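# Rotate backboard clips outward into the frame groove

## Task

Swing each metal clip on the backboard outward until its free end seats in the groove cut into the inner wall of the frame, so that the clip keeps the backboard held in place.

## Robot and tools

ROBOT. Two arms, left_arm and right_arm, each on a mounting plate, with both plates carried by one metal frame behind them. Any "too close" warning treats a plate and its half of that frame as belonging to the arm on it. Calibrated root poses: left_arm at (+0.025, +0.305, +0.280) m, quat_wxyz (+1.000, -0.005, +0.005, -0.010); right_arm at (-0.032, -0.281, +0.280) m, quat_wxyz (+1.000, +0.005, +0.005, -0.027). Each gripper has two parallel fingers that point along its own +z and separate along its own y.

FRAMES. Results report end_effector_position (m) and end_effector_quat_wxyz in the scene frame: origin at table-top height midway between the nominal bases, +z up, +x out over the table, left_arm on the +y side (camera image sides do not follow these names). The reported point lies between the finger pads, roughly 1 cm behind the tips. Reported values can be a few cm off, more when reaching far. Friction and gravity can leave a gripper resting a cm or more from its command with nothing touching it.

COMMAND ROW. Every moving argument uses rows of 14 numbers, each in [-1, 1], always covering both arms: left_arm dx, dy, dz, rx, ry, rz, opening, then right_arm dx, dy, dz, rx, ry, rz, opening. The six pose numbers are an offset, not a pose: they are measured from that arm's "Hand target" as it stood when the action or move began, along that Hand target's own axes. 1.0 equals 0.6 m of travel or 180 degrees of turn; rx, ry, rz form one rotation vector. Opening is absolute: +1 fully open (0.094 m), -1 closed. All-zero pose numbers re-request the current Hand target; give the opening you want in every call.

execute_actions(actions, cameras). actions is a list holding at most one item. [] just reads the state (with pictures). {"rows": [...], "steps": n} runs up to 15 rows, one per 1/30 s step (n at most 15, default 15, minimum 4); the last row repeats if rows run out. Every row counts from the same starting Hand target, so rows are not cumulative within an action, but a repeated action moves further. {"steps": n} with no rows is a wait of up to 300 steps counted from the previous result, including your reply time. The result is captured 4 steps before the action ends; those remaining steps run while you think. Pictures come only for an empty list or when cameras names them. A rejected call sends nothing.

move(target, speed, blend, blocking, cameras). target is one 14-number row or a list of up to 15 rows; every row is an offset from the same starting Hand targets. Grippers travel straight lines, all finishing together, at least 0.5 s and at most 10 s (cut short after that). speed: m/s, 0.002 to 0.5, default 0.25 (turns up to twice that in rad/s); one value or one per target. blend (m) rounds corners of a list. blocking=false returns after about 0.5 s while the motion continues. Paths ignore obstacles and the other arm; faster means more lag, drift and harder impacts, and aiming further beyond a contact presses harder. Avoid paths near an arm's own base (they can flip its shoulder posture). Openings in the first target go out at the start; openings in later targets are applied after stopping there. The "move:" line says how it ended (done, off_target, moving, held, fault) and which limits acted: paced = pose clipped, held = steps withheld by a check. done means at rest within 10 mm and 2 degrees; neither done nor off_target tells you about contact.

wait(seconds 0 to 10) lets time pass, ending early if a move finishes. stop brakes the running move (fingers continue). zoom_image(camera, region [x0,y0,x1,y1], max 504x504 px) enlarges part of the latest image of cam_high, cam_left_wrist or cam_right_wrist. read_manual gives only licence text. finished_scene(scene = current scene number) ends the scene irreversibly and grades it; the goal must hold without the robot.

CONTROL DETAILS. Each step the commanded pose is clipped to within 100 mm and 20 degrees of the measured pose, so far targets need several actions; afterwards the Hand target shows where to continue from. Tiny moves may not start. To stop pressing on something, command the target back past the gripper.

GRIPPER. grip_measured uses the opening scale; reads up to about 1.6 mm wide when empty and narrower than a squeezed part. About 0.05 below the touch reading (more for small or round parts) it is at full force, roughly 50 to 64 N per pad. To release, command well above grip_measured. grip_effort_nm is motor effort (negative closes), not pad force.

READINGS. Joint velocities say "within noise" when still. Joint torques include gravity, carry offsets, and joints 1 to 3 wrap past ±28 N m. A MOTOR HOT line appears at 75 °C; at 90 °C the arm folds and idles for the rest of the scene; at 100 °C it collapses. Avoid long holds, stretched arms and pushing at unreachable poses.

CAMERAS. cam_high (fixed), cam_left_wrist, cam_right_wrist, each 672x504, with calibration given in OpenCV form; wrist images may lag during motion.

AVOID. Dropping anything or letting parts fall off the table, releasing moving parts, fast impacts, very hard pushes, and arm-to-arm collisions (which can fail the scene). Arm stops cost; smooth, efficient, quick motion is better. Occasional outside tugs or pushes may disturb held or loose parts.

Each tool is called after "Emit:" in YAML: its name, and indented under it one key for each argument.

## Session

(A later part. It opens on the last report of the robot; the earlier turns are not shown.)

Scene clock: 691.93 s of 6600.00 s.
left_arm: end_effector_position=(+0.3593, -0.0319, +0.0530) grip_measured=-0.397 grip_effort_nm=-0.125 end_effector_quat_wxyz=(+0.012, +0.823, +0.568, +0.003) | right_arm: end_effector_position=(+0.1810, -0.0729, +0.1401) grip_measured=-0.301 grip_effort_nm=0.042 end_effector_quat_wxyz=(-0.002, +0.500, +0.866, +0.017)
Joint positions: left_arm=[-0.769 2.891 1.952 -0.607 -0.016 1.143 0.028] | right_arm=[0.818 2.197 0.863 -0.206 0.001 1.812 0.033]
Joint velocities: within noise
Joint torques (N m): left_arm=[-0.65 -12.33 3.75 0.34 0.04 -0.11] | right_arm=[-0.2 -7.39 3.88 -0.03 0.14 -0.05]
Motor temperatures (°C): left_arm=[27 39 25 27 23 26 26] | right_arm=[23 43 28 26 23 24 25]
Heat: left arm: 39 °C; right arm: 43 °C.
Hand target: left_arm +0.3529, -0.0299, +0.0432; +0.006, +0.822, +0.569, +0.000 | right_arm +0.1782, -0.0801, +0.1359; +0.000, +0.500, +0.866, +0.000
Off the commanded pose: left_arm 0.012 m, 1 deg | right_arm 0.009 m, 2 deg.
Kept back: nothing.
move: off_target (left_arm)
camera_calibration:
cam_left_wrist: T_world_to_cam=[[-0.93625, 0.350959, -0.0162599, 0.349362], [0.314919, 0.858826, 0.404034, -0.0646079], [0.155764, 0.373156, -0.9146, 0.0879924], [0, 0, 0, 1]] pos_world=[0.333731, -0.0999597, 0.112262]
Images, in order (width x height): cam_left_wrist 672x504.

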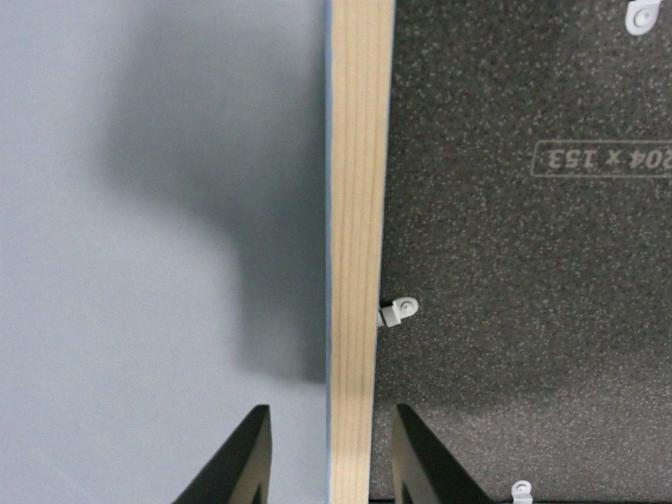

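Emit:
move:
  target:
    - [0.0,-0.013,0,0,0,0,-0.4,0,0,0,0,0,0,-0.3]
    - [0,0.004,0,0,0,0,-0.4,0,0,0,0,0,0,-0.3]
  speed: 0.1
  cameras: ["cam_left_wrist"]

Scene clock: 692.97 s of 6600.00 s.
left_arm: end_effector_position=(+0.3567, -0.0326, +0.0486) grip_measured=-0.397 grip_effort_nm=-0.125 end_effector_quat_wxyz=(+0.014, +0.823, +0.568, +0.003) | right_arm: end_effector_position=(+0.1810, -0.0729, +0.1401) grip_measured=-0.301 grip_effort_nm=0.042 end_effector_quat_wxyz=(-0.002, +0.500, +0.866, +0.017)
Joint positions: left_arm=[-0.774 2.897 1.942 -0.587 -0.016 1.14 0.028] | right_arm=[0.818 2.197 0.863 -0.206 0.001 1.812 0.033]
Joint velocities: within noise
Joint torques (N m): left_arm=[-0.14 -12.19 5.76 0.11 0.03 -0.06] | right_arm=[-0.17 -7.41 3.81 0.02 0.1 -0.09]
Motor temperatures (°C): left_arm=[27 40 25 27 23 26 26] | right_arm=[23 43 28 26 23 24 25]
Heat: left arm: 40 °C; right arm: 43 °C.
Hand target: left_arm +0.3551, -0.0309, +0.0434; +0.006, +0.822, +0.569, +0.000 | right_arm +0.1782, -0.0801, +0.1359; +0.000, +0.500, +0.866, +0.000
Off the commanded pose: left_arm 0.006 m, 1 deg | right_arm 0.009 m, 2 deg.
Kept back: nothing.
move: done
camera_calibration:
cam_left_wrist: T_world_to_cam=[[-0.935821, 0.351941, -0.0194024, 0.347113], [0.314897, 0.859516, 0.402582, -0.0612449], [0.158362, 0.370635, -0.915178, 0.083672], [0, 0, 0, 1]] pos_world=[0.330871, -0.100534, 0.107966]
Images, in order (width x height): cam_left_wrist 672x504.

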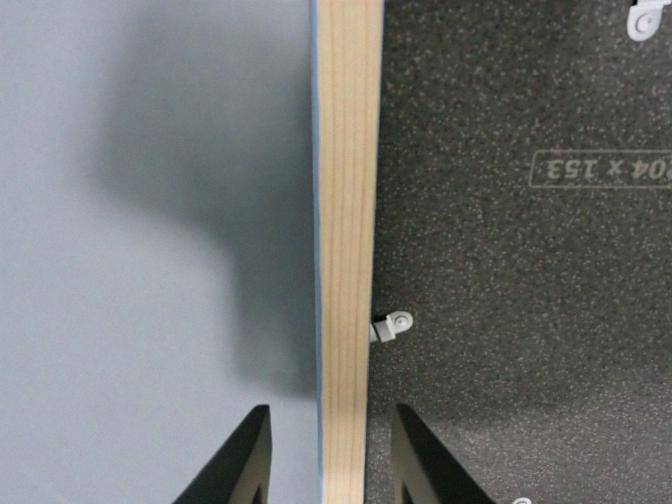

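Emit:
move:
  target:
    - [0.0,-0.006,0.024,0,0,0,-0.4,0,0,0,0,0,0,-0.3]
  speed: 0.1
  cameras: ["cam_left_wrist"]

Scene clock: 693.90 s of 6600.00 s.
left_arm: end_effector_position=(+0.3494, -0.0254, +0.0331) grip_measured=-0.397 grip_effort_nm=-0.125 end_effector_quat_wxyz=(+0.001, +0.823, +0.568, +0.001) | right_arm: end_effector_position=(+0.1810, -0.0729, +0.1401) grip_measured=-0.301 grip_effort_nm=0.037 end_effector_quat_wxyz=(-0.002, +0.500, +0.866, +0.017)
Joint positions: left_arm=[-0.774 2.932 1.942 -0.579 -0.016 1.14 0.028] | right_arm=[0.818 2.197 0.863 -0.206 0.001 1.812 0.033]
Joint velocities: within noise
Joint torques (N m): left_arm=[-0.31 -12.04 6 0.26 0.04 -0.09] | right_arm=[-0.28 -7.27 3.75 -0.04 0.13 -0.05]
Motor temperatures (°C): left_arm=[27 40 25 27 23 26 26] | right_arm=[23 43 28 26 23 24 25]
Heat: left arm: 40 °C; right arm: 43 °C.
Hand target: left_arm +0.3518, -0.0298, +0.0289; +0.006, +0.822, +0.569, +0.000 | right_arm +0.1782, -0.0801, +0.1359; +0.000, +0.500, +0.866, +0.000
Off the commanded pose: left_arm 0.006 m, 1 deg | right_arm 0.009 m, 2 deg.
Kept back: nothing.
move: done
camera_calibration:
cam_left_wrist: T_world_to_cam=[[-0.935836, 0.352414, 0.0039634, 0.336716], [0.322497, 0.851748, 0.412941, -0.062084], [0.14215, 0.387723, -0.910749, 0.0738927], [0, 0, 0, 1]] pos_world=[0.324629, -0.0944334, 0.0916002]
Images, in order (width x height): cam_left_wrist 672x504.

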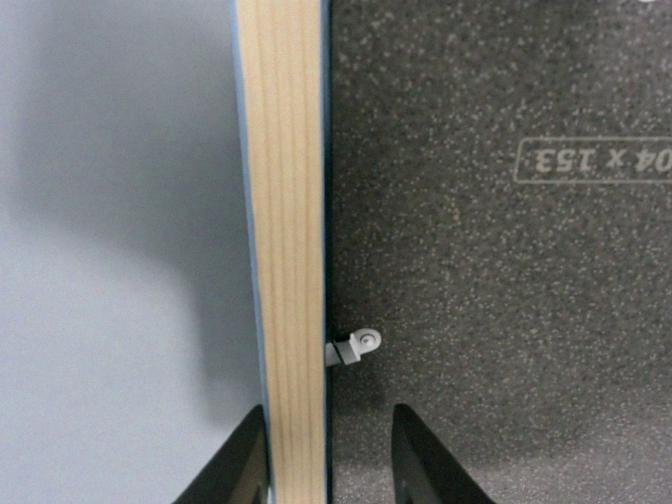

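Emit:
move:
  target:
    - [0.0,0.0,-0.024,0,0,0,-0.3,0,0,0,0,0,0,-0.3]
    - [0.0,0.02,-0.024,0,0,0,-0.3,0,0,0,0,0,0,-0.3]
    - [0.0,0.003,-0.024,0,0,0,-0.3,0,0,0,0,0,0,-0.3]
  speed: 0.15
  cameras: ["cam_left_wrist"]

Scene clock: 694.97 s of 6600.00 s.
left_arm: end_effector_position=(+0.3522, -0.0274, +0.0369) grip_measured=-0.303 grip_effort_nm=0.168 end_effector_quat_wxyz=(+0.001, +0.823, +0.568, +0.001) | right_arm: end_effector_position=(+0.1810, -0.0729, +0.1401) grip_measured=-0.301 grip_effort_nm=0.037 end_effector_quat_wxyz=(-0.002, +0.500, +0.866, +0.017)
Joint positions: left_arm=[-0.773 2.931 1.962 -0.599 -0.016 1.14 0.033] | right_arm=[0.818 2.197 0.863 -0.206 0.001 1.812 0.033]
Joint velocities: within noise
Joint torques (N m): left_arm=[-0.27 -15.54 3.37 0.22 0.04 -0.08] | right_arm=[-0.13 -7.49 3.93 -0.01 0.12 -0.08]
Motor temperatures (°C): left_arm=[27 40 25 27 23 26 26] | right_arm=[23 43 28 26 23 24 25]
Heat: left arm: 40 °C; right arm: 43 °C.
Hand target: left_arm +0.3534, -0.0303, +0.0433; +0.006, +0.822, +0.569, +0.000 | right_arm +0.1782, -0.0801, +0.1359; +0.000, +0.500, +0.866, +0.000
Off the commanded pose: left_arm 0.007 m, 1 deg | right_arm 0.009 m, 2 deg.
Kept back: nothing.
move: done
camera_calibration:
cam_left_wrist: T_world_to_cam=[[-0.936236, 0.351347, 0.00432391, 0.340054], [0.321642, 0.851998, 0.413092, -0.0625948], [0.141454, 0.388142, -0.910679, 0.0780293], [0, 0, 0, 1]] pos_world=[0.327466, -0.0964325, 0.0954467]
Images, in order (width x height): cam_left_wrist 672x504.

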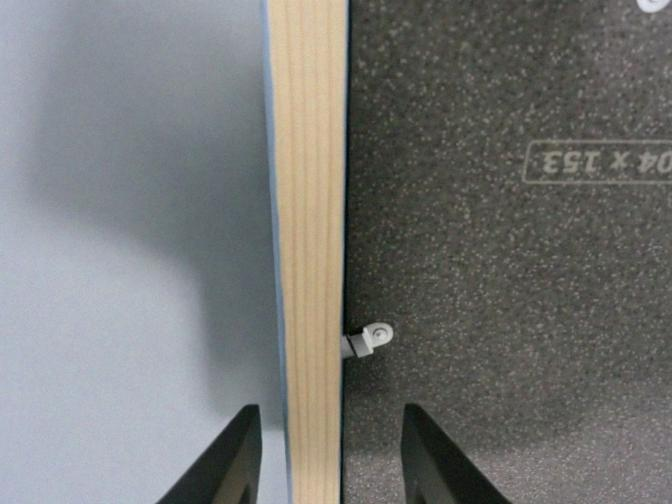

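Emit:
move:
  target:
    - [0.0,0.012,0.0,0,0,0,-0.3,0,0,0,0,0,0,-0.3]
    - [0.0,0.007,0.01,0,0,0,-0.3,0,0,0,0,0,0,-0.3]
  speed: 0.1
  cameras: ["cam_left_wrist"]

Scene clock: 695.90 s of 6600.00 s.
left_arm: end_effector_position=(+0.3560, -0.0312, +0.0405) grip_measured=-0.303 grip_effort_nm=0.164 end_effector_quat_wxyz=(+0.005, +0.823, +0.568, +0.002) | right_arm: end_effector_position=(+0.1810, -0.0729, +0.1401) grip_measured=-0.301 grip_effort_nm=0.046 end_effector_quat_wxyz=(-0.002, +0.500, +0.866, +0.017)
Joint positions: left_arm=[-0.773 2.931 1.98 -0.609 -0.016 1.14 0.033] | right_arm=[0.818 2.197 0.863 -0.206 0.001 1.812 0.033]
Joint velocities: within noise
Joint torques (N m): left_arm=[0.01 -12.85 5.3 0.22 0.04 -0.04] | right_arm=[-0.25 -7.38 3.86 -0.03 0.15 -0.06]
Motor temperatures (°C): left_arm=[27 40 25 27 23 26 26] | right_arm=[23 43 28 26 23 24 25]
Heat: left arm: 40 °C; right arm: 43 °C.
Hand target: left_arm +0.3574, -0.0318, +0.0374; +0.006, +0.822, +0.569, +0.000 | right_arm +0.1782, -0.0801, +0.1359; +0.000, +0.500, +0.866, +0.000
Off the commanded pose: left_arm 0.003 m, 0 deg | right_arm 0.009 m, 2 deg.
Kept back: nothing.
move: done
camera_calibration:
cam_left_wrist: T_world_to_cam=[[-0.936281, 0.35123, -0.00398045, 0.345292], [0.318893, 0.854722, 0.409581, -0.0608449], [0.147259, 0.382214, -0.912265, 0.0800196], [0, 0, 0, 1]] pos_world=[0.33091, -0.0998559, 0.0992944]
Images, in order (width x height): cam_left_wrist 672x504.

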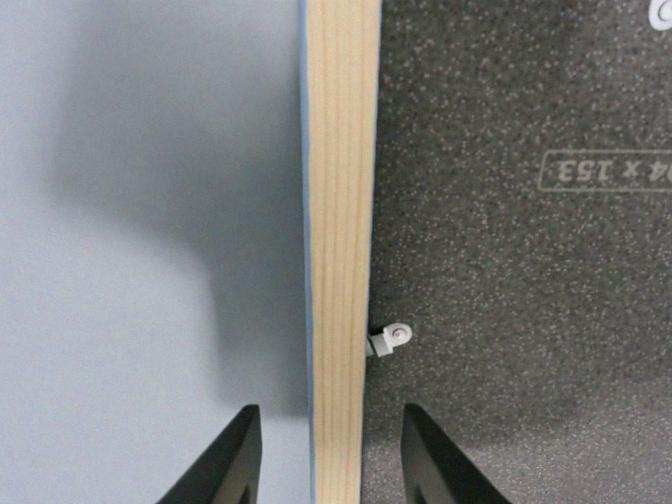

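Emit:
move:
  target:
    - [-0.001,-0.001,0.02,0,0,0,-0.35,0,0,0,0,0,0,-0.3]
  speed: 0.06
  cameras: ["cam_left_wrist"]

Scene clock: 703.00 s of 6600.00 s.
left_arm: end_effector_position=(+0.3528, -0.0281, +0.0290) grip_measured=-0.347 grip_effort_nm=-0.125 end_effector_quat_wxyz=(-0.002, +0.823, +0.568, +0.001) | right_arm: end_effector_position=(+0.1810, -0.0729, +0.1401) grip_measured=-0.301 grip_effort_nm=0.042 end_effector_quat_wxyz=(-0.002, +0.500, +0.866, +0.017)
Joint positions: left_arm=[-0.773 2.964 1.997 -0.607 -0.016 1.14 0.031] | right_arm=[0.818 2.197 0.863 -0.206 0.001 1.812 0.033]
Joint velocities: within noise
Joint torques (N m): left_arm=[-0.1 -12.38 5.83 0.29 0.04 -0.05] | right_arm=[-0.21 -7.42 3.96 0 0.11 -0.03]
Motor temperatures (°C): left_arm=[27 41 25 27 23 26 26] | right_arm=[23 43 28 26 23 24 24]
Heat: left arm: 41 °C; right arm: 43 °C.
Hand target: left_arm +0.3567, -0.0323, +0.0253; +0.006, +0.822, +0.569, +0.000 | right_arm +0.1782, -0.0801, +0.1359; +0.000, +0.500, +0.866, +0.000
Off the commanded pose: left_arm 0.007 m, 1 deg | right_arm 0.009 m, 2 deg.
Kept back: nothing.
move: done
camera_calibration:
cam_left_wrist: T_world_to_cam=[[-0.936189, 0.351387, 0.0088222, 0.340759], [0.32314, 0.850513, 0.414979, -0.0594949], [0.138315, 0.39135, -0.909788, 0.0721974], [0, 0, 0, 1]] pos_world=[0.328254, -0.0973916, 0.0873672]
Images, in order (width x height): cam_left_wrist 672x504.

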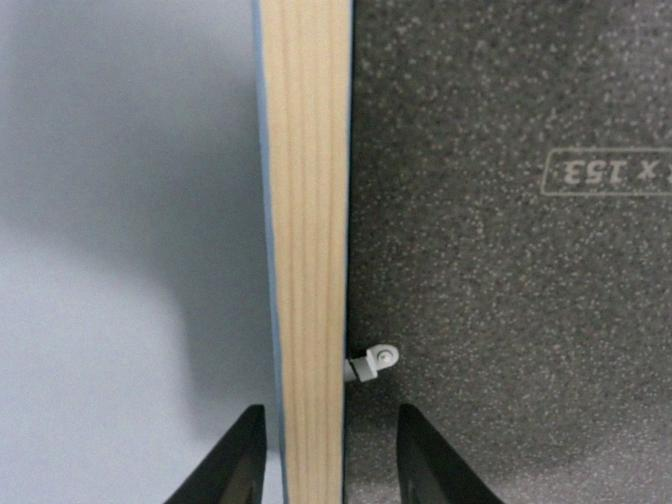

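Emit:
move:
  target:
    - [-0.004,0.006,0.01,0,0,0,-0.35,0,0,0,0,0,0,-0.3]
  speed: 0.06
  cameras: ["cam_left_wrist"]

Scene clock: 703.93 s of 6600.00 s.
left_arm: end_effector_position=(+0.3599, -0.0355, +0.0257) grip_measured=-0.347 grip_effort_nm=-0.120 end_effector_quat_wxyz=(+0.009, +0.823, +0.568, +0.003) | right_arm: end_effector_position=(+0.1810, -0.0729, +0.1401) grip_measured=-0.301 grip_effort_nm=0.042 end_effector_quat_wxyz=(-0.002, +0.500, +0.866, +0.017)
Joint positions: left_arm=[-0.773 2.994 2.05 -0.61 -0.016 1.14 0.031] | right_arm=[0.818 2.197 0.863 -0.206 0.001 1.812 0.033]
Joint velocities: within noise
Joint torques (N m): left_arm=[-0.2 -12.05 6.02 0.21 0.04 -0.06] | right_arm=[-0.18 -7.57 3.79 -0.06 0.13 -0.04]
Motor temperatures (°C): left_arm=[27 41 25 27 23 26 26] | right_arm=[23 43 28 26 23 24 24]
Heat: left arm: 41 °C; right arm: 43 °C.
Hand target: left_arm +0.3593, -0.0360, +0.0195; +0.007, +0.822, +0.569, +0.000 | right_arm +0.1782, -0.0801, +0.1359; +0.000, +0.500, +0.866, +0.000
Off the commanded pose: left_arm 0.006 m, 0 deg | right_arm 0.009 m, 2 deg.
Kept back: nothing.
move: done
camera_calibration:
cam_left_wrist: T_world_to_cam=[[-0.936281, 0.351114, -0.00986225, 0.350564], [0.31696, 0.856638, 0.407073, -0.0515638], [0.151377, 0.378008, -0.913343, 0.0660074], [0, 0, 0, 1]] pos_world=[0.334578, -0.103868, 0.0847349]
Images, in order (width x height): cam_left_wrist 672x504.

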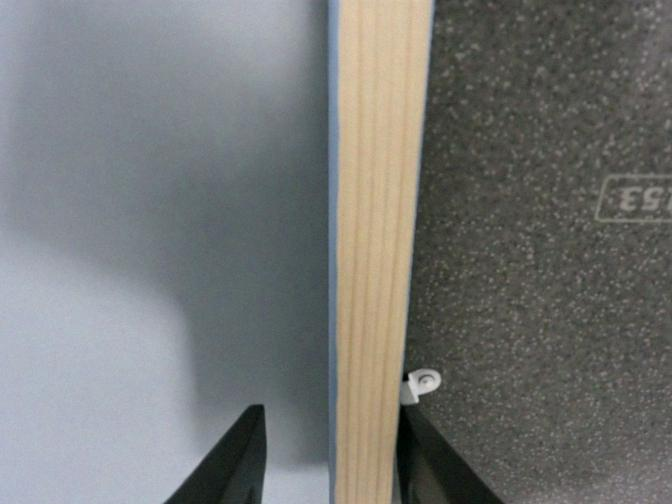

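Emit:
move:
  target:
    - [0.004,0,-0.014,0,0,0,-0.35,0,0,0,0,0,0,-0.3]
    - [0.004,-0.008,-0.014,0,0,0,-0.35,0,0,0,0,0,0,-0.3]
  speed: 0.1
  cameras: ["cam_left_wrist"]

Scene clock: 704.90 s of 6600.00 s.
left_arm: end_effector_position=(+0.3580, -0.0336, +0.0250) grip_measured=-0.347 grip_effort_nm=-0.115 end_effector_quat_wxyz=(+0.008, +0.823, +0.568, +0.003) | right_arm: end_effector_position=(+0.1810, -0.0729, +0.1401) grip_measured=-0.301 grip_effort_nm=0.042 end_effector_quat_wxyz=(-0.002, +0.500, +0.866, +0.017)
Joint positions: left_arm=[-0.773 2.987 2.031 -0.598 -0.016 1.14 0.031] | right_arm=[0.818 2.197 0.863 -0.206 0.001 1.812 0.033]
Joint velocities: within noise
Joint torques (N m): left_arm=[-0.2 -15.41 2.62 0.25 0.04 -0.06] | right_arm=[-0.23 -7.3 3.86 -0.02 0.13 -0.07]
Motor temperatures (°C): left_arm=[27 41 25 27 23 26 26] | right_arm=[23 43 28 26 23 24 24]
Heat: left arm: 41 °C; right arm: 43 °C.
Hand target: left_arm +0.3556, -0.0319, +0.0277; +0.006, +0.822, +0.569, +0.000 | right_arm +0.1782, -0.0801, +0.1359; +0.000, +0.500, +0.866, +0.000
Off the commanded pose: left_arm 0.004 m, 0 deg | right_arm 0.009 m, 2 deg.
Kept back: nothing.
move: done
camera_calibration:
cam_left_wrist: T_world_to_cam=[[-0.936283, 0.351137, -0.00882432, 0.348089], [0.3173, 0.856301, 0.407517, -0.0524611], [0.15065, 0.378751, -0.913155, 0.0652178], [0, 0, 0, 1]] pos_world=[0.332731, -0.102006, 0.0840044]
Images, in order (width x height): cam_left_wrist 672x504.

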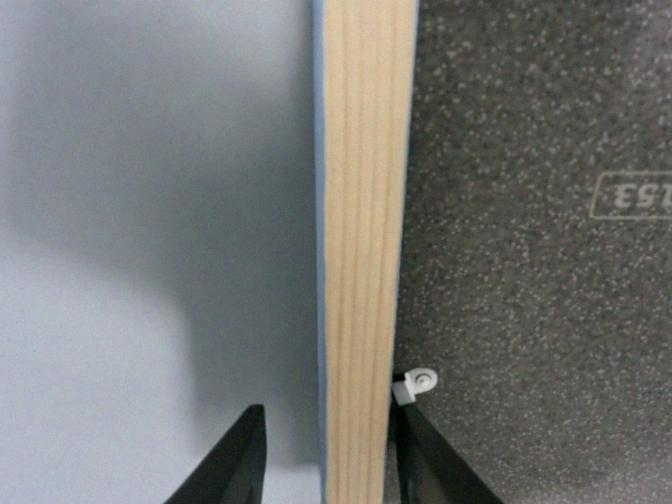

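Emit:
move:
  target:
    - [0.0,-0.007,-0.004,0,0,0,-0.35,0,0,0,0,0,0,-0.3]
  speed: 0.1
  cameras: ["cam_left_wrist"]

Scene clock: 705.83 s of 6600.00 s.
left_arm: end_effector_position=(+0.3536, -0.0291, +0.0248) grip_measured=-0.347 grip_effort_nm=-0.110 end_effector_quat_wxyz=(+0.005, +0.823, +0.568, +0.002) | right_arm: end_effector_position=(+0.1810, -0.0729, +0.1401) grip_measured=-0.301 grip_effort_nm=0.046 end_effector_quat_wxyz=(-0.002, +0.500, +0.866, +0.017)
Joint positions: left_arm=[-0.773 2.971 1.991 -0.581 -0.016 1.14 0.031] | right_arm=[0.818 2.197 0.863 -0.206 0.001 1.812 0.033]
Joint velocities: within noise
Joint torques (N m): left_arm=[-0.49 -15.72 2.67 0.25 0.04 -0.1] | right_arm=[-0.18 -7.38 3.88 -0.01 0.1 -0.04]
Motor temperatures (°C): left_arm=[27 42 25 27 23 26 26] | right_arm=[23 43 28 26 23 24 24]
Heat: left arm: 42 °C; right arm: 43 °C.
Hand target: left_arm +0.3516, -0.0303, +0.0300; +0.006, +0.822, +0.569, +0.000 | right_arm +0.1782, -0.0801, +0.1359; +0.000, +0.500, +0.866, +0.000
Off the commanded pose: left_arm 0.006 m, 0 deg | right_arm 0.009 m, 2 deg.
Kept back: nothing.
move: done
camera_calibration:
cam_left_wrist: T_world_to_cam=[[-0.936278, 0.351247, -0.00294243, 0.342243], [0.319236, 0.854383, 0.410022, -0.055615], [0.146533, 0.382955, -0.912071, 0.0655535], [0, 0, 0, 1]] pos_world=[0.328583, -0.0977993, 0.0835998]
Images, in order (width x height): cam_left_wrist 672x504.

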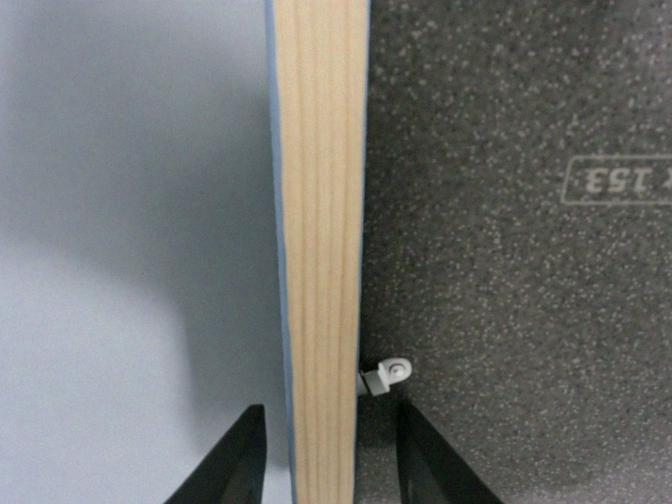

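Emit:
move:
  target:
    - [-0.005,0.004,0.015,0,0,0,-0.35,0,0,0,0,0,0,-0.3]
  speed: 0.06
  cameras: ["cam_left_wrist"]

Scene clock: 706.77 s of 6600.00 s.
left_arm: end_effector_position=(+0.3548, -0.0302, +0.0257) grip_measured=-0.347 grip_effort_nm=-0.110 end_effector_quat_wxyz=(+0.006, +0.823, +0.568, +0.002) | right_arm: end_effector_position=(+0.1810, -0.0729, +0.1401) grip_measured=-0.301 grip_effort_nm=0.042 end_effector_quat_wxyz=(-0.002, +0.500, +0.866, +0.017)
Joint positions: left_arm=[-0.773 2.971 1.995 -0.582 -0.016 1.139 0.031] | right_arm=[0.818 2.197 0.863 -0.206 0.001 1.812 0.033]
Joint velocities: within noise
Joint torques (N m): left_arm=[-0.76 -12.16 5.85 0.19 0.04 -0.11] | right_arm=[-0.18 -7.34 3.88 -0.01 0.11 -0.08]
Motor temperatures (°C): left_arm=[27 42 25 27 23 26 26] | right_arm=[23 43 28 26 23 24 24]
Heat: left arm: 42 °C; right arm: 43 °C.
Hand target: left_arm +0.3528, -0.0341, +0.0210; +0.006, +0.822, +0.569, +0.000 | right_arm +0.1782, -0.0801, +0.1359; +0.000, +0.500, +0.866, +0.000
Off the commanded pose: left_arm 0.006 m, 0 deg | right_arm 0.009 m, 2 deg.
Kept back: nothing.
move: done
camera_calibration:
cam_left_wrist: T_world_to_cam=[[-0.936418, 0.350835, -0.00605504, 0.343845], [0.317884, 0.855523, 0.408693, -0.0548039], [0.148564, 0.380783, -0.912652, 0.0658432], [0, 0, 0, 1]] pos_world=[0.329622, -0.098819, 0.0845719]
Images, in order (width x height): cam_left_wrist 672x504.

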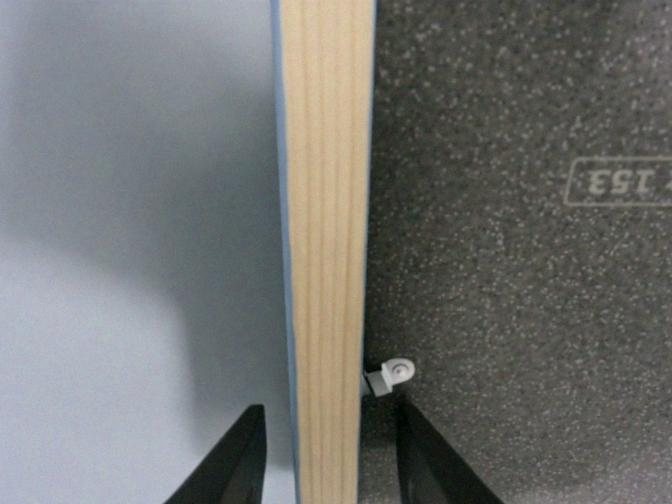

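Emit:
move:
  target:
    - [-0.003,0.0,0.008,0,0,0,-0.38,0,0,0,0,0,0,-0.3]
  speed: 0.06
  cameras: ["cam_left_wrist"]

Emit:
zoom_image:
  camera: "cam_left_wrist"
  region: [300, 340, 440, 440]

Scene clock: 707.70 s of 6600.00 s.
left_arm: end_effector_position=(+0.3569, -0.0342, +0.0253) grip_measured=-0.377 grip_effort_nm=-0.120 end_effector_quat_wxyz=(+0.011, +0.823, +0.568, +0.003) | right_arm: end_effector_position=(+0.1810, -0.0729, +0.1401) grip_measured=-0.301 grip_effort_nm=0.046 end_effector_quat_wxyz=(-0.002, +0.500, +0.866, +0.017)
Joint positions: left_arm=[-0.776 2.98 2.016 -0.585 -0.016 1.136 0.029] | right_arm=[0.818 2.197 0.863 -0.206 0.001 1.812 0.033]
Joint velocities: within noise
Joint torques (N m): left_arm=[-0.81 -11.52 5.68 0.22 0.04 -0.12] | right_arm=[-0.14 -7.34 3.88 -0.03 0.12 -0.07]
Motor temperatures (°C): left_arm=[27 42 25 27 23 26 26] | right_arm=[23 43 28 26 23 24 24]
Heat: left arm: 42 °C; right arm: 43 °C.
Hand target: left_arm +0.3523, -0.0357, +0.0162; +0.006, +0.822, +0.569, +0.000 | right_arm +0.1782, -0.0801, +0.1359; +0.000, +0.500, +0.866, +0.000
Off the commanded pose: left_arm 0.010 m, 1 deg | right_arm 0.009 m, 2 deg.
Kept back: nothing.
move: done
camera_calibration:
cam_left_wrist: T_world_to_cam=[[-0.9364, 0.350667, -0.0136795, 0.347453], [0.315394, 0.858022, 0.405369, -0.0508598], [0.153887, 0.375273, -0.914051, 0.0646766], [0, 0, 0, 1]] pos_world=[0.331443, -0.102473, 0.0844877]
Images, in order (width x height): cam_left_wrist 672x504.

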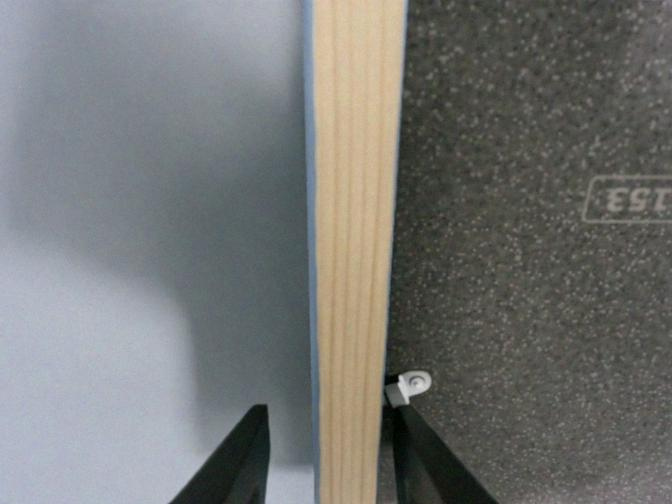

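Scaled by 3.600 from the camera's 672x504 image, which has a finer 960x720 frame.

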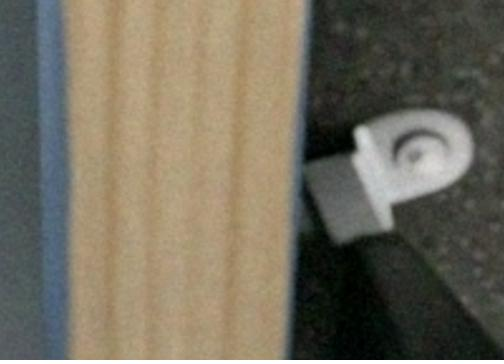

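Emit:
move:
  target:
    - [0.0,0.0,-0.02,0,0,0,-0.38,0,0,0,0,0,0,-0.3]
    - [0.01,0.0,-0.02,0,0,0,-0.38,0,0,0,0,0,0,-0.3]
    - [0.01,0.002,-0.002,0,0,0,-0.38,0,0,0,0,0,0,-0.3]
  speed: 0.08
  cameras: ["cam_left_wrist"]

Emit:
zoom_image:
  camera: "cam_left_wrist"
  region: [300, 340, 440, 440]

Scene clock: 708.63 s of 6600.00 s.
left_arm: end_effector_position=(+0.3562, -0.0335, +0.0249) grip_measured=-0.377 grip_effort_nm=-0.115 end_effector_quat_wxyz=(+0.010, +0.823, +0.569, +0.003) | right_arm: end_effector_position=(+0.1810, -0.0729, +0.1401) grip_measured=-0.301 grip_effort_nm=0.042 end_effector_quat_wxyz=(-0.002, +0.500, +0.866, +0.017)
Joint positions: left_arm=[-0.776 2.98 2.013 -0.584 -0.016 1.136 0.029] | right_arm=[0.818 2.197 0.863 -0.206 0.001 1.812 0.033]
Joint velocities: within noise
Joint torques (N m): left_arm=[0.18 -12.22 4.82 0.27 0.04 -0.01] | right_arm=[-0.09 -7.41 3.71 0.01 0.12 -0.07]
Motor temperatures (°C): left_arm=[27 42 25 27 23 26 26] | right_arm=[23 43 28 26 23 24 24]
Heat: left arm: 42 °C; right arm: 43 °C.
Hand target: left_arm +0.3554, -0.0305, +0.0174; +0.006, +0.822, +0.569, +0.000 | right_arm +0.1782, -0.0801, +0.1359; +0.000, +0.500, +0.866, +0.000
Off the commanded pose: left_arm 0.008 m, 1 deg | right_arm 0.009 m, 2 deg.
Kept back: nothing.
move: done
camera_calibration:
cam_left_wrist: T_world_to_cam=[[-0.936543, 0.35036, -0.0116044, 0.346499], [0.315746, 0.857472, 0.406259, -0.0512573], [0.152288, 0.376815, -0.913684, 0.064745], [0, 0, 0, 1]] pos_world=[0.330836, -0.101845, 0.0840012]
Images, in order (width x height): cam_left_wrist 672x504.

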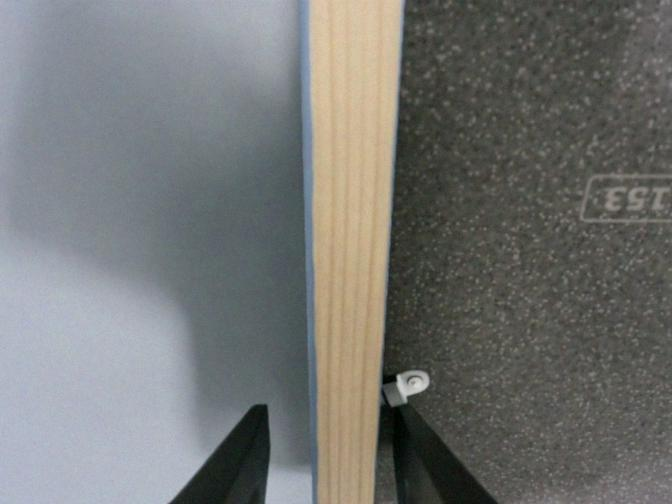

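Scaled by 3.600 from the camera's 672x504 image, which has a finer 960x720 frame.

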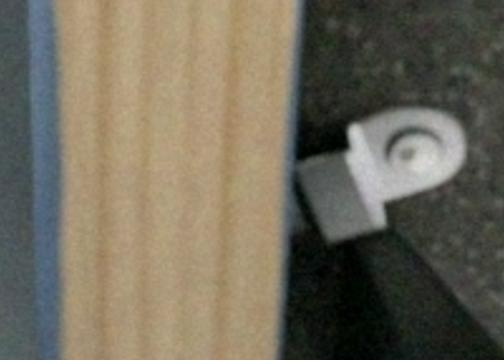

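Emit:
move:
  target:
    - [0.0,-0.003,-0.04,0,0,0,-0.38,0,0,0,0,0,0,-0.3]
    - [0.025,-0.003,-0.04,0,0,0,-0.38,0,0,0,0,0,0,-0.3]
    - [0.004,-0.003,-0.03,0,0,0,-0.38,0,0,0,0,0,0,-0.3]
  speed: 0.08
  cameras: ["cam_left_wrist"]

Scene clock: 710.00 s of 6600.00 s.
left_arm: end_effector_position=(+0.3503, -0.0199, +0.0292) grip_measured=-0.377 grip_effort_nm=-0.115 end_effector_quat_wxyz=(-0.001, +0.823, +0.568, +0.001) | right_arm: end_effector_position=(+0.1810, -0.0729, +0.1401) grip_measured=-0.301 grip_effort_nm=0.042 end_effector_quat_wxyz=(-0.002, +0.500, +0.866, +0.017)
Joint positions: left_arm=[-0.764 2.937 1.934 -0.57 -0.016 1.149 0.029] | right_arm=[0.818 2.197 0.863 -0.206 0.001 1.812 0.033]
Joint velocities: within noise
Joint torques (N m): left_arm=[-0.5 -14.2 5.67 0.1 0.03 -0.1] | right_arm=[-0.29 -7.32 3.77 -0.01 0.11 -0.05]
Motor temperatures (°C): left_arm=[27 43 25 27 23 26 26] | right_arm=[23 43 28 26 23 24 24]
Heat: left arm: 43 °C; right arm: 43 °C.
Hand target: left_arm +0.3547, -0.0275, +0.0355; +0.006, +0.822, +0.569, +0.000 | right_arm +0.1782, -0.0801, +0.1359; +0.000, +0.500, +0.866, +0.000
Off the commanded pose: left_arm 0.011 m, 1 deg | right_arm 0.009 m, 2 deg.
Kept back: nothing.
move: off_target (left_arm)
camera_calibration:
cam_left_wrist: T_world_to_cam=[[-0.935923, 0.352099, 0.00861684, 0.335511], [0.323724, 0.850347, 0.414865, -0.0659832], [0.138746, 0.391071, -0.909842, 0.0693131], [0, 0, 0, 1]] pos_world=[0.325756, -0.0891308, 0.0875471]
Images, in order (width x height): cam_left_wrist 672x504.

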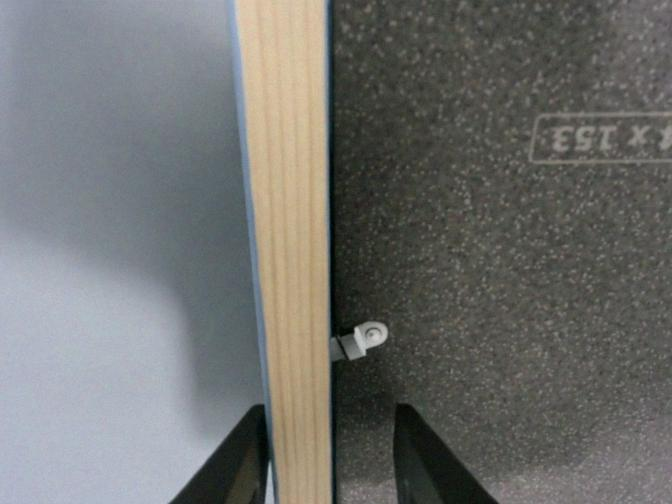

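Emit:
move:
  target:
    - [-0.011,0.007,0.0,0,0,0,-0.38,0,0,0,0,0,0,-0.3]
  speed: 0.08
  cameras: ["cam_left_wrist"]

Scene clock: 711.00 s of 6600.00 s.
left_arm: end_effector_position=(+0.3593, -0.0339, +0.0394) grip_measured=-0.377 grip_effort_nm=-0.115 end_effector_quat_wxyz=(+0.013, +0.823, +0.568, +0.003) | right_arm: end_effector_position=(+0.1810, -0.0729, +0.1401) grip_measured=-0.301 grip_effort_nm=0.037 end_effector_quat_wxyz=(-0.002, +0.500, +0.866, +0.017)
Joint positions: left_arm=[-0.772 2.937 1.987 -0.595 -0.016 1.143 0.029] | right_arm=[0.818 2.197 0.863 -0.206 0.001 1.812 0.033]
Joint velocities: within noise
Joint torques (N m): left_arm=[-0.58 -12.41 5.98 0.11 0.04 -0.12] | right_arm=[-0.21 -7.38 3.82 -0.04 0.14 -0.08]
Motor temperatures (°C): left_arm=[27 43 26 27 23 26 26] | right_arm=[23 43 28 26 23 24 24]
Heat: left arm: 43 °C; right arm: 43 °C.
Hand target: left_arm +0.3562, -0.0353, +0.0356; +0.007, +0.822, +0.569, +0.000 | right_arm +0.1782, -0.0801, +0.1359; +0.000, +0.500, +0.866, +0.000
Off the commanded pose: left_arm 0.005 m, 1 deg | right_arm 0.009 m, 2 deg.
Kept back: nothing.
move: done
camera_calibration:
cam_left_wrist: T_world_to_cam=[[-0.935569, 0.35271, -0.0174857, 0.349697], [0.316095, 0.858469, 0.403875, -0.0578235], [0.157462, 0.372326, -0.914647, 0.0756062], [0, 0, 0, 1]] pos_world=[0.333538, -0.101852, 0.0986211]
Images, in order (width x height): cam_left_wrist 672x504.

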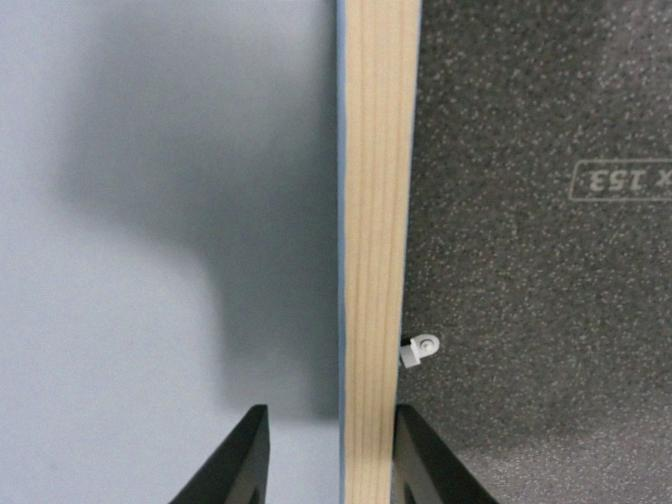

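Emit:
move:
  target:
    - [0.003,-0.007,0.0,0,0,0,-0.38,0,0,0,0,0,0,-0.3]
  speed: 0.08
  cameras: []

Scene clock: 711.93 s of 6600.00 s.
left_arm: end_effector_position=(+0.3589, -0.0334, +0.0393) grip_measured=-0.377 grip_effort_nm=-0.115 end_effector_quat_wxyz=(+0.012, +0.823, +0.568, +0.003) | right_arm: end_effector_position=(+0.1810, -0.0729, +0.1401) grip_measured=-0.301 grip_effort_nm=0.046 end_effector_quat_wxyz=(-0.002, +0.500, +0.866, +0.017)
Joint positions: left_arm=[-0.772 2.937 1.987 -0.598 -0.016 1.142 0.029] | right_arm=[0.818 2.197 0.863 -0.206 0.001 1.812 0.033]
Joint velocities: within noise
Joint torques (N m): left_arm=[-0.64 -13.72 3.29 0.28 0.04 -0.12] | right_arm=[-0.31 -7.46 3.84 -0.03 0.13 -0.09]
Motor temperatures (°C): left_arm=[27 43 26 27 23 26 26] | right_arm=[23 43 28 26 23 24 24]
Heat: left arm: 43 °C; right arm: 43 °C.
Hand target: left_arm +0.3529, -0.0321, +0.0355; +0.006, +0.822, +0.569, +0.000 | right_arm +0.1782, -0.0801, +0.1359; +0.000, +0.500, +0.866, +0.000
Off the commanded pose: left_arm 0.007 m, 1 deg | right_arm 0.009 m, 2 deg.
Kept back: nothing.
move: done
No camera images: "cameras" was empty.

Emit:
move:
  target:
    - [0.001,-0.004,0.008,0,0,0,-0.38,0,0,0,0,0,0,-0.3]
  speed: 0.08
  cameras: []

Scene clock: 712.87 s of 6600.00 s.
left_arm: end_effector_position=(+0.3574, -0.0319, +0.0374) grip_measured=-0.377 grip_effort_nm=-0.115 end_effector_quat_wxyz=(+0.011, +0.823, +0.568, +0.003) | right_arm: end_effector_position=(+0.1810, -0.0729, +0.1401) grip_measured=-0.301 grip_effort_nm=0.037 end_effector_quat_wxyz=(-0.002, +0.500, +0.866, +0.017)
Joint positions: left_arm=[-0.772 2.937 1.977 -0.589 -0.016 1.141 0.029] | right_arm=[0.818 2.197 0.863 -0.206 0.001 1.812 0.033]
Joint velocities: within noise
Joint torques (N m): left_arm=[-0.7 -13.12 3.29 0.34 0.04 -0.12] | right_arm=[-0.17 -7.42 3.92 -0.04 0.16 -0.05]
Motor temperatures (°C): left_arm=[27 43 26 27 23 26 26] | right_arm=[23 43 28 26 23 24 24]
Heat: left arm: 43 °C; right arm: 43 °C.
Hand target: left_arm +0.3509, -0.0308, +0.0307; +0.006, +0.822, +0.569, +0.000 | right_arm +0.1782, -0.0801, +0.1359; +0.000, +0.500, +0.866, +0.000
Off the commanded pose: left_arm 0.009 m, 1 deg | right_arm 0.009 m, 2 deg.
Kept back: nothing.
move: done
No camera images: "cameras" was empty.

Emit:
move:
  target:
    - [0.0,-0.004,0.004,0,0,0,-0.38,0,0,0,0,0,0,-0.3]
  speed: 0.08
  cameras: []

Scene clock: 713.80 s of 6600.00 s.
left_arm: end_effector_position=(+0.3559, -0.0304, +0.0350) grip_measured=-0.377 grip_effort_nm=-0.115 end_effector_quat_wxyz=(+0.011, +0.822, +0.569, +0.003) | right_arm: end_effector_position=(+0.1810, -0.0729, +0.1401) grip_measured=-0.301 grip_effort_nm=0.042 end_effector_quat_wxyz=(-0.002, +0.500, +0.866, +0.017)
Joint positions: left_arm=[-0.772 2.937 1.965 -0.577 -0.016 1.139 0.029] | right_arm=[0.818 2.197 0.863 -0.206 0.001 1.812 0.033]
Joint velocities: within noise
Joint torques (N m): left_arm=[-0.87 -13.03 3.25 0.34 0.04 -0.11] | right_arm=[-0.32 -7.25 3.89 -0.02 0.14 -0.08]
Motor temperatures (°C): left_arm=[27 43 26 27 23 26 26] | right_arm=[23 43 28 26 23 24 24]
Heat: left arm: 43 °C; right arm: 43 °C.
Hand target: left_arm +0.3486, -0.0299, +0.0283; +0.006, +0.822, +0.569, +0.000 | right_arm +0.1782, -0.0801, +0.1359; +0.000, +0.500, +0.866, +0.000
Off the commanded pose: left_arm 0.010 m, 1 deg | right_arm 0.009 m, 2 deg.
Kept back: nothing.
move: done
No camera images: "cameras" was empty.

Emit:
move:
  target:
    - [-0.001,0.003,0.012,0,0,0,-0.38,0,0,0,0,0,0,-0.3]
  speed: 0.08
  cameras: ["cam_left_wrist"]

Scene clock: 714.80 s of 6600.00 s.
left_arm: end_effector_position=(+0.3508, -0.0255, +0.0251) grip_measured=-0.377 grip_effort_nm=-0.110 end_effector_quat_wxyz=(+0.002, +0.822, +0.569, +0.001) | right_arm: end_effector_position=(+0.1810, -0.0729, +0.1401) grip_measured=-0.301 grip_effort_nm=0.046 end_effector_quat_wxyz=(-0.002, +0.500, +0.866, +0.017)
Joint positions: left_arm=[-0.772 2.959 1.965 -0.573 -0.016 1.139 0.029] | right_arm=[0.818 2.197 0.863 -0.206 0.001 1.812 0.033]
Joint velocities: within noise
Joint torques (N m): left_arm=[-0.83 -12.31 5.46 0.26 0.05 -0.11] | right_arm=[-0.18 -7.36 3.93 -0.03 0.13 -0.08]
Motor temperatures (°C): left_arm=[27 43 26 27 23 26 26] | right_arm=[23 43 28 26 23 24 24]
Heat: left arm: 43 °C; right arm: 43 °C.
Hand target: left_arm +0.3501, -0.0311, +0.0210; +0.006, +0.822, +0.569, +0.000 | right_arm +0.1782, -0.0801, +0.1359; +0.000, +0.500, +0.866, +0.000
Off the commanded pose: left_arm 0.007 m, 1 deg | right_arm 0.009 m, 2 deg.
Kept back: nothing.
move: done
camera_calibration:
cam_left_wrist: T_world_to_cam=[[-0.936918, 0.34954, 0.00260802, 0.338394], [0.319446, 0.853176, 0.412366, -0.05808], [0.141913, 0.387186, -0.911015, 0.0665333], [0, 0, 0, 1]] pos_world=[0.326158, -0.0944906, 0.0836804]
Images, in order (width x height): cam_left_wrist 672x504.

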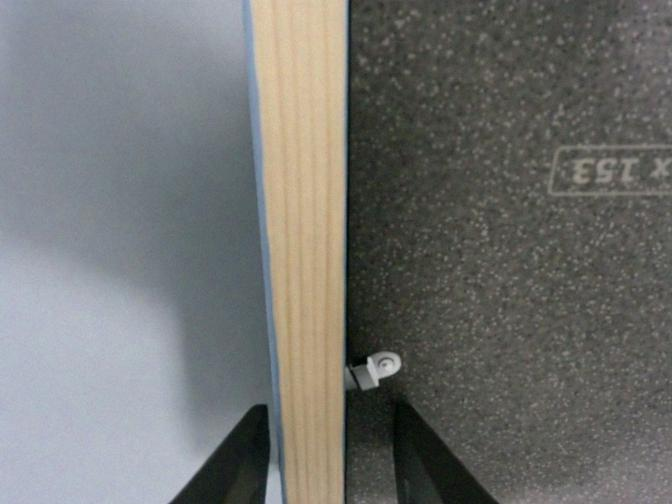

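Emit:
move:
  target:
    - [-0.004,0.009,0.002,0,0,0,-0.38,0,0,0,0,0,0,-0.3]
  speed: 0.08
  cameras: ["cam_left_wrist"]

Scene clock: 715.87 s of 6600.00 s.
left_arm: end_effector_position=(+0.3583, -0.0329, +0.0256) grip_measured=-0.377 grip_effort_nm=-0.115 end_effector_quat_wxyz=(+0.011, +0.822, +0.569, +0.003) | right_arm: end_effector_position=(+0.1810, -0.0729, +0.1401) grip_measured=-0.301 grip_effort_nm=0.037 end_effector_quat_wxyz=(-0.002, +0.500, +0.866, +0.017)
Joint positions: left_arm=[-0.772 2.979 2.014 -0.584 -0.017 1.139 0.029] | right_arm=[0.818 2.197 0.863 -0.206 0.001 1.812 0.033]
Joint velocities: within noise
Joint torques (N m): left_arm=[-0.81 -12 5.87 0.15 0.04 -0.12] | right_arm=[-0.21 -7.49 3.93 -0.04 0.16 -0.04]
Motor temperatures (°C): left_arm=[27 43 26 27 23 26 26] | right_arm=[23 43 28 26 23 24 24]
Heat: left arm: 43 °C; right arm: 43 °C.
Hand target: left_arm +0.3544, -0.0353, +0.0200; +0.006, +0.822, +0.569, +0.000 | right_arm +0.1782, -0.0801, +0.1359; +0.000, +0.500, +0.866, +0.000
Off the commanded pose: left_arm 0.007 m, 1 deg | right_arm 0.009 m, 2 deg.
Kept back: nothing.
move: done
camera_calibration:
cam_left_wrist: T_world_to_cam=[[-0.936929, 0.349213, -0.0146609, 0.348489], [0.313626, 0.858484, 0.405764, -0.0519391], [0.154284, 0.375574, -0.91386, 0.064098], [0, 0, 0, 1]] pos_world=[0.332909, -0.101182, 0.0847608]
Images, in order (width x height): cam_left_wrist 672x504.

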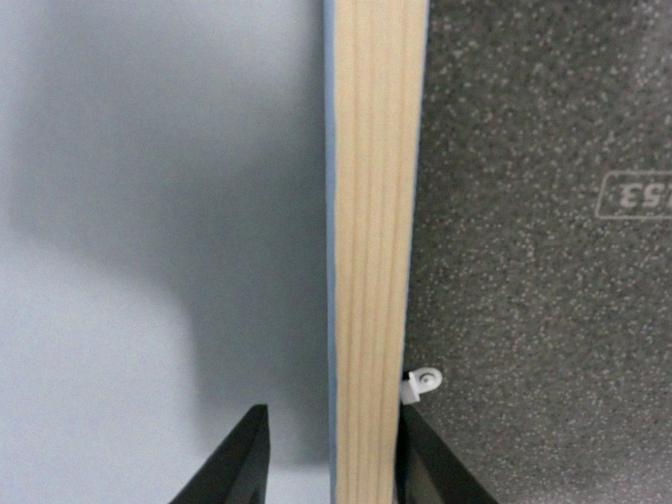

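Emit:
move:
  target:
    - [0.003,-0.009,0.0,0,0,0,-0.38,0,0,0,0,0,0,-0.3]
  speed: 0.08
  cameras: []

Scene clock: 716.80 s of 6600.00 s.
left_arm: end_effector_position=(+0.3580, -0.0326, +0.0252) grip_measured=-0.377 grip_effort_nm=-0.115 end_effector_quat_wxyz=(+0.011, +0.822, +0.569, +0.003) | right_arm: end_effector_position=(+0.1810, -0.0729, +0.1401) grip_measured=-0.301 grip_effort_nm=0.042 end_effector_quat_wxyz=(-0.002, +0.500, +0.866, +0.017)
Joint positions: left_arm=[-0.772 2.979 2.012 -0.582 -0.017 1.139 0.029] | right_arm=[0.818 2.197 0.863 -0.206 0.001 1.812 0.033]
Joint velocities: within noise
Joint torques (N m): left_arm=[-0.92 -13.68 2.73 0.36 0.05 -0.13] | right_arm=[-0.05 -7.32 3.82 -0.04 0.13 -0.07]
Motor temperatures (°C): left_arm=[27 43 26 27 23 26 26] | right_arm=[23 43 28 26 23 24 24]
Heat: left arm: 43 °C; right arm: 43 °C.
Hand target: left_arm +0.3500, -0.0318, +0.0199; +0.006, +0.822, +0.569, +0.000 | right_arm +0.1782, -0.0801, +0.1359; +0.000, +0.500, +0.866, +0.000
Off the commanded pose: left_arm 0.010 m, 1 deg | right_arm 0.009 m, 2 deg.
Kept back: nothing.
move: done
No camera images: "cameras" was empty.

Emit:
move:
  target:
    - [0.0,0.0,0.007,0,0,0,-0.38,0,0,0,0,0,0,-0.3]
  speed: 0.08
  cameras: []

Scene clock: 717.73 s of 6600.00 s.
left_arm: end_effector_position=(+0.3580, -0.0326, +0.0252) grip_measured=-0.377 grip_effort_nm=-0.110 end_effector_quat_wxyz=(+0.011, +0.822, +0.569, +0.003) | right_arm: end_effector_position=(+0.1810, -0.0729, +0.1401) grip_measured=-0.301 grip_effort_nm=0.037 end_effector_quat_wxyz=(-0.002, +0.500, +0.866, +0.017)
Joint positions: left_arm=[-0.772 2.979 2.012 -0.582 -0.017 1.139 0.029] | right_arm=[0.818 2.197 0.863 -0.206 0.001 1.812 0.033]
Joint velocities: within noise
Joint torques (N m): left_arm=[-0.9 -12.55 3.4 0.39 0.04 -0.12] | right_arm=[-0.25 -7.31 3.88 -0.04 0.13 -0.06]
Motor temperatures (°C): left_arm=[27 43 26 27 23 26 26] | right_arm=[23 43 28 26 23 24 24]
Heat: left arm: 43 °C; right arm: 43 °C.
Hand target: left_arm +0.3500, -0.0318, +0.0157; +0.006, +0.822, +0.569, +0.000 | right_arm +0.1782, -0.0801, +0.1359; +0.000, +0.500, +0.866, +0.000
Off the commanded pose: left_arm 0.012 m, 1 deg | right_arm 0.009 m, 2 deg.
Kept back: nothing.
move: off_target (left_arm)
No camera images: "cameras" was empty.

Emit:
move:
  target:
    - [0.0,-0.006,-0.004,0,0,0,-0.38,0,0,0,0,0,0,-0.3]
  speed: 0.08
  cameras: []

Scene clock: 718.67 s of 6600.00 s.
left_arm: end_effector_position=(+0.3575, -0.0321, +0.0246) grip_measured=-0.377 grip_effort_nm=-0.115 end_effector_quat_wxyz=(+0.013, +0.822, +0.570, +0.004) | right_arm: end_effector_position=(+0.1810, -0.0729, +0.1401) grip_measured=-0.301 grip_effort_nm=0.037 end_effector_quat_wxyz=(-0.002, +0.500, +0.866, +0.017)
Joint positions: left_arm=[-0.772 2.974 1.996 -0.566 -0.018 1.136 0.029] | right_arm=[0.818 2.197 0.863 -0.206 0.001 1.812 0.033]
Joint velocities: within noise
Joint torques (N m): left_arm=[-1.03 -13.64 2.21 0.37 0.07 -0.13] | right_arm=[-0.25 -7.49 3.81 -0.03 0.14 -0.06]
Motor temperatures (°C): left_arm=[27 42 26 27 23 26 26] | right_arm=[23 43 28 26 23 24 24]
Heat: left arm: 42 °C; right arm: 43 °C.
Hand target: left_arm +0.3467, -0.0304, +0.0180; +0.006, +0.822, +0.569, +0.000 | right_arm +0.1782, -0.0801, +0.1359; +0.000, +0.500, +0.866, +0.000
Off the commanded pose: left_arm 0.013 m, 1 deg | right_arm 0.009 m, 2 deg.
Kept back: nothing.
move: off_target (left_arm)
No camera images: "cameras" was empty.

Emit:
zoom_image:
  camera: "cam_left_wrist"
  region: [300, 340, 440, 440]

Emit:
execute_actions:
  actions: []
  cameras: ["cam_left_wrist"]

Emit:
zoom_image:
  camera: "cam_left_wrist"
  region: [300, 340, 440, 440]

Scaled by 3.600 from the camera's 672x504 image, which has a finer 960x720 frame.

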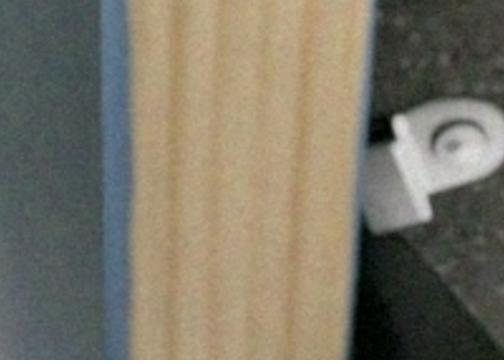

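Scene clock: 718.87 s of 6600.00 s.
left_arm: end_effector_position=(+0.3575, -0.0321, +0.0246) grip_measured=-0.377 grip_effort_nm=-0.115 end_effector_quat_wxyz=(+0.013, +0.822, +0.570, +0.005) | right_arm: end_effector_position=(+0.1810, -0.0729, +0.1401) grip_measured=-0.301 grip_effort_nm=0.046 end_effector_quat_wxyz=(-0.002, +0.500, +0.866, +0.017)
Joint positions: left_arm=[-0.773 2.974 1.996 -0.566 -0.019 1.136 0.029] | right_arm=[0.818 2.197 0.863 -0.206 0.001 1.812 0.033]
Joint velocities: within noise
Joint torques (N m): left_arm=[-1.1 -13.64 2.22 0.37 0.08 -0.12] | right_arm=[-0.17 -7.25 3.82 -0.01 0.1 -0.07]
Motor temperatures (°C): left_arm=[27 42 26 27 23 26 26] | right_arm=[23 43 28 26 23 24 24]
Heat: left arm: 42 °C; right arm: 43 °C.
Hand target: left_arm +0.3466, -0.0304, +0.0180; +0.006, +0.822, +0.569, +0.000 | right_arm +0.1782, -0.0801, +0.1359; +0.000, +0.500, +0.866, +0.000
Off the commanded pose: left_arm 0.013 m, 1 deg | right_arm 0.009 m, 2 deg.
Steps of this call (1-6: nothing new was sent). Readings (end_effector_position of left_arm | right_arm):
1: (+0.3574, -0.0321, +0.0246) | (+0.1810, -0.0729, +0.1401)
2: (+0.3575, -0.0321, +0.0246) | (+0.1810, -0.0729, +0.1401)
4: (+0.3575, -0.0321, +0.0246) | (+0.1810, -0.0729, +0.1401)
6: the state above
camera_calibration:
cam_left_wrist: T_world_to_cam=[[-0.937553, 0.347288, -0.0196048, 0.347659], [0.310052, 0.859917, 0.405476, -0.0506238], [0.157676, 0.374077, -0.913896, 0.0617116], [0, 0, 0, 1]] pos_world=[0.331915, -0.100291, 0.0837405]
Images, in order (width x height): cam_left_wrist 672x504.

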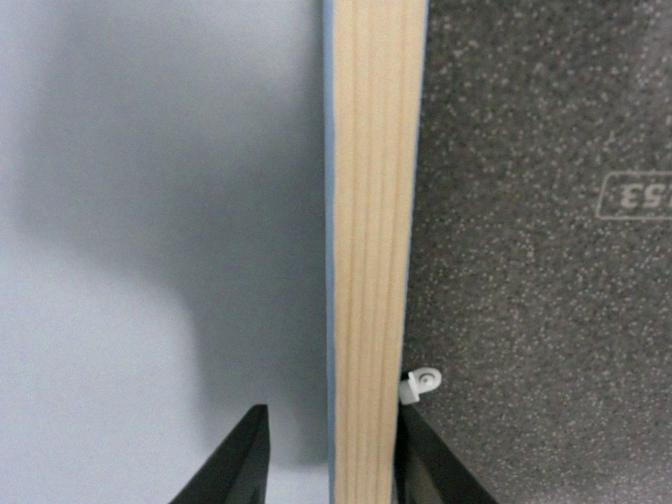

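Scaled by 3.600 from the camera's 672x504 image, which has a finer 960x720 frame.

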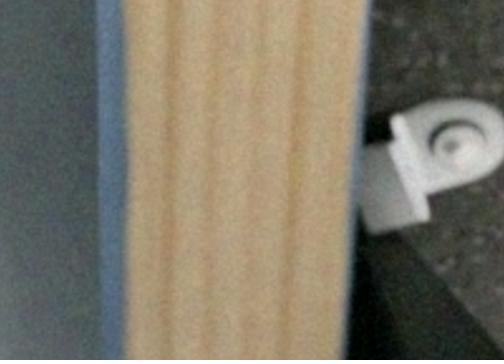

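Emit:
move:
  target:
    - [0.0,0.0,-0.035,0,0,0,-0.38,0,0,0,0,0,0,-0.3]
  speed: 0.1
  cameras: []

Scene clock: 719.80 s of 6600.00 s.
left_arm: end_effector_position=(+0.3466, -0.0249, +0.0252) grip_measured=-0.377 grip_effort_nm=-0.110 end_effector_quat_wxyz=(+0.002, +0.823, +0.568, +0.003) | right_arm: end_effector_position=(+0.1810, -0.0729, +0.1401) grip_measured=-0.301 grip_effort_nm=0.051 end_effector_quat_wxyz=(-0.002, +0.500, +0.866, +0.017)
Joint positions: left_arm=[-0.779 2.948 1.937 -0.557 -0.019 1.134 0.029] | right_arm=[0.818 2.197 0.863 -0.206 0.001 1.812 0.033]
Joint velocities: within noise
Joint torques (N m): left_arm=[-0.69 -17.22 2.88 0.09 0.08 -0.11] | right_arm=[-0.25 -7.54 3.85 -0.05 0.11 -0.1]
Motor temperatures (°C): left_arm=[27 43 25 27 23 26 26] | right_arm=[23 43 28 26 23 24 24]
Heat: left arm: 43 °C; right arm: 43 °C.
Hand target: left_arm +0.3464, -0.0302, +0.0390; +0.006, +0.822, +0.569, +0.000 | right_arm +0.1782, -0.0801, +0.1359; +0.000, +0.500, +0.866, +0.000
Off the commanded pose: left_arm 0.015 m, 1 deg | right_arm 0.009 m, 2 deg.
Kept back: nothing.
move: off_target (left_arm)
No camera images: "cameras" was empty.

Emit:
move:
  target:
    - [0.0,0.005,-0.01,0,0,0,-0.3,0,0,0,0,0,0,-0.3]
  speed: 0.1
  cameras: ["cam_left_wrist"]

Scene clock: 720.77 s of 6600.00 s.
left_arm: end_effector_position=(+0.3465, -0.0248, +0.0294) grip_measured=-0.303 grip_effort_nm=0.168 end_effector_quat_wxyz=(-0.001, +0.823, +0.568, +0.003) | right_arm: end_effector_position=(+0.1810, -0.0729, +0.1401) grip_measured=-0.301 grip_effort_nm=0.042 end_effector_quat_wxyz=(-0.002, +0.500, +0.866, +0.017)
Joint positions: left_arm=[-0.779 2.938 1.937 -0.571 -0.019 1.134 0.033] | right_arm=[0.818 2.197 0.863 -0.206 0.001 1.812 0.033]
Joint velocities: within noise
Joint torques (N m): left_arm=[-0.46 -17.36 3.52 0.08 0.08 -0.1] | right_arm=[-0.25 -7.36 3.85 -0.04 0.15 -0.03]
Motor temperatures (°C): left_arm=[27 43 25 27 23 26 26] | right_arm=[23 43 28 26 23 24 24]
Heat: left arm: 43 °C; right arm: 43 °C.
Hand target: left_arm +0.3492, -0.0313, +0.0451; +0.006, +0.822, +0.569, +0.000 | right_arm +0.1782, -0.0801, +0.1359; +0.000, +0.500, +0.866, +0.000
Off the commanded pose: left_arm 0.017 m, 1 deg | right_arm 0.009 m, 2 deg.
Kept back: nothing.
move: off_target (left_arm)
camera_calibration:
cam_left_wrist: T_world_to_cam=[[-0.936085, 0.351723, 0.00605298, 0.333797], [0.322068, 0.849986, 0.416888, -0.0601929], [0.141484, 0.392192, -0.908938, 0.0709942], [0, 0, 0, 1]] pos_world=[0.321804, -0.0940843, 0.0876026]
Images, in order (width x height): cam_left_wrist 672x504.

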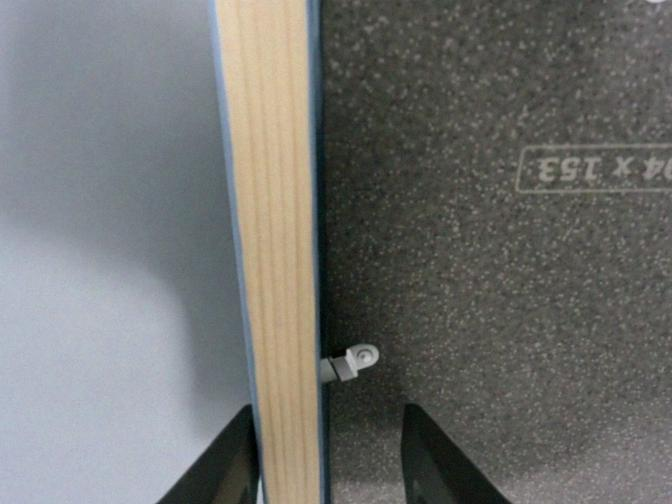

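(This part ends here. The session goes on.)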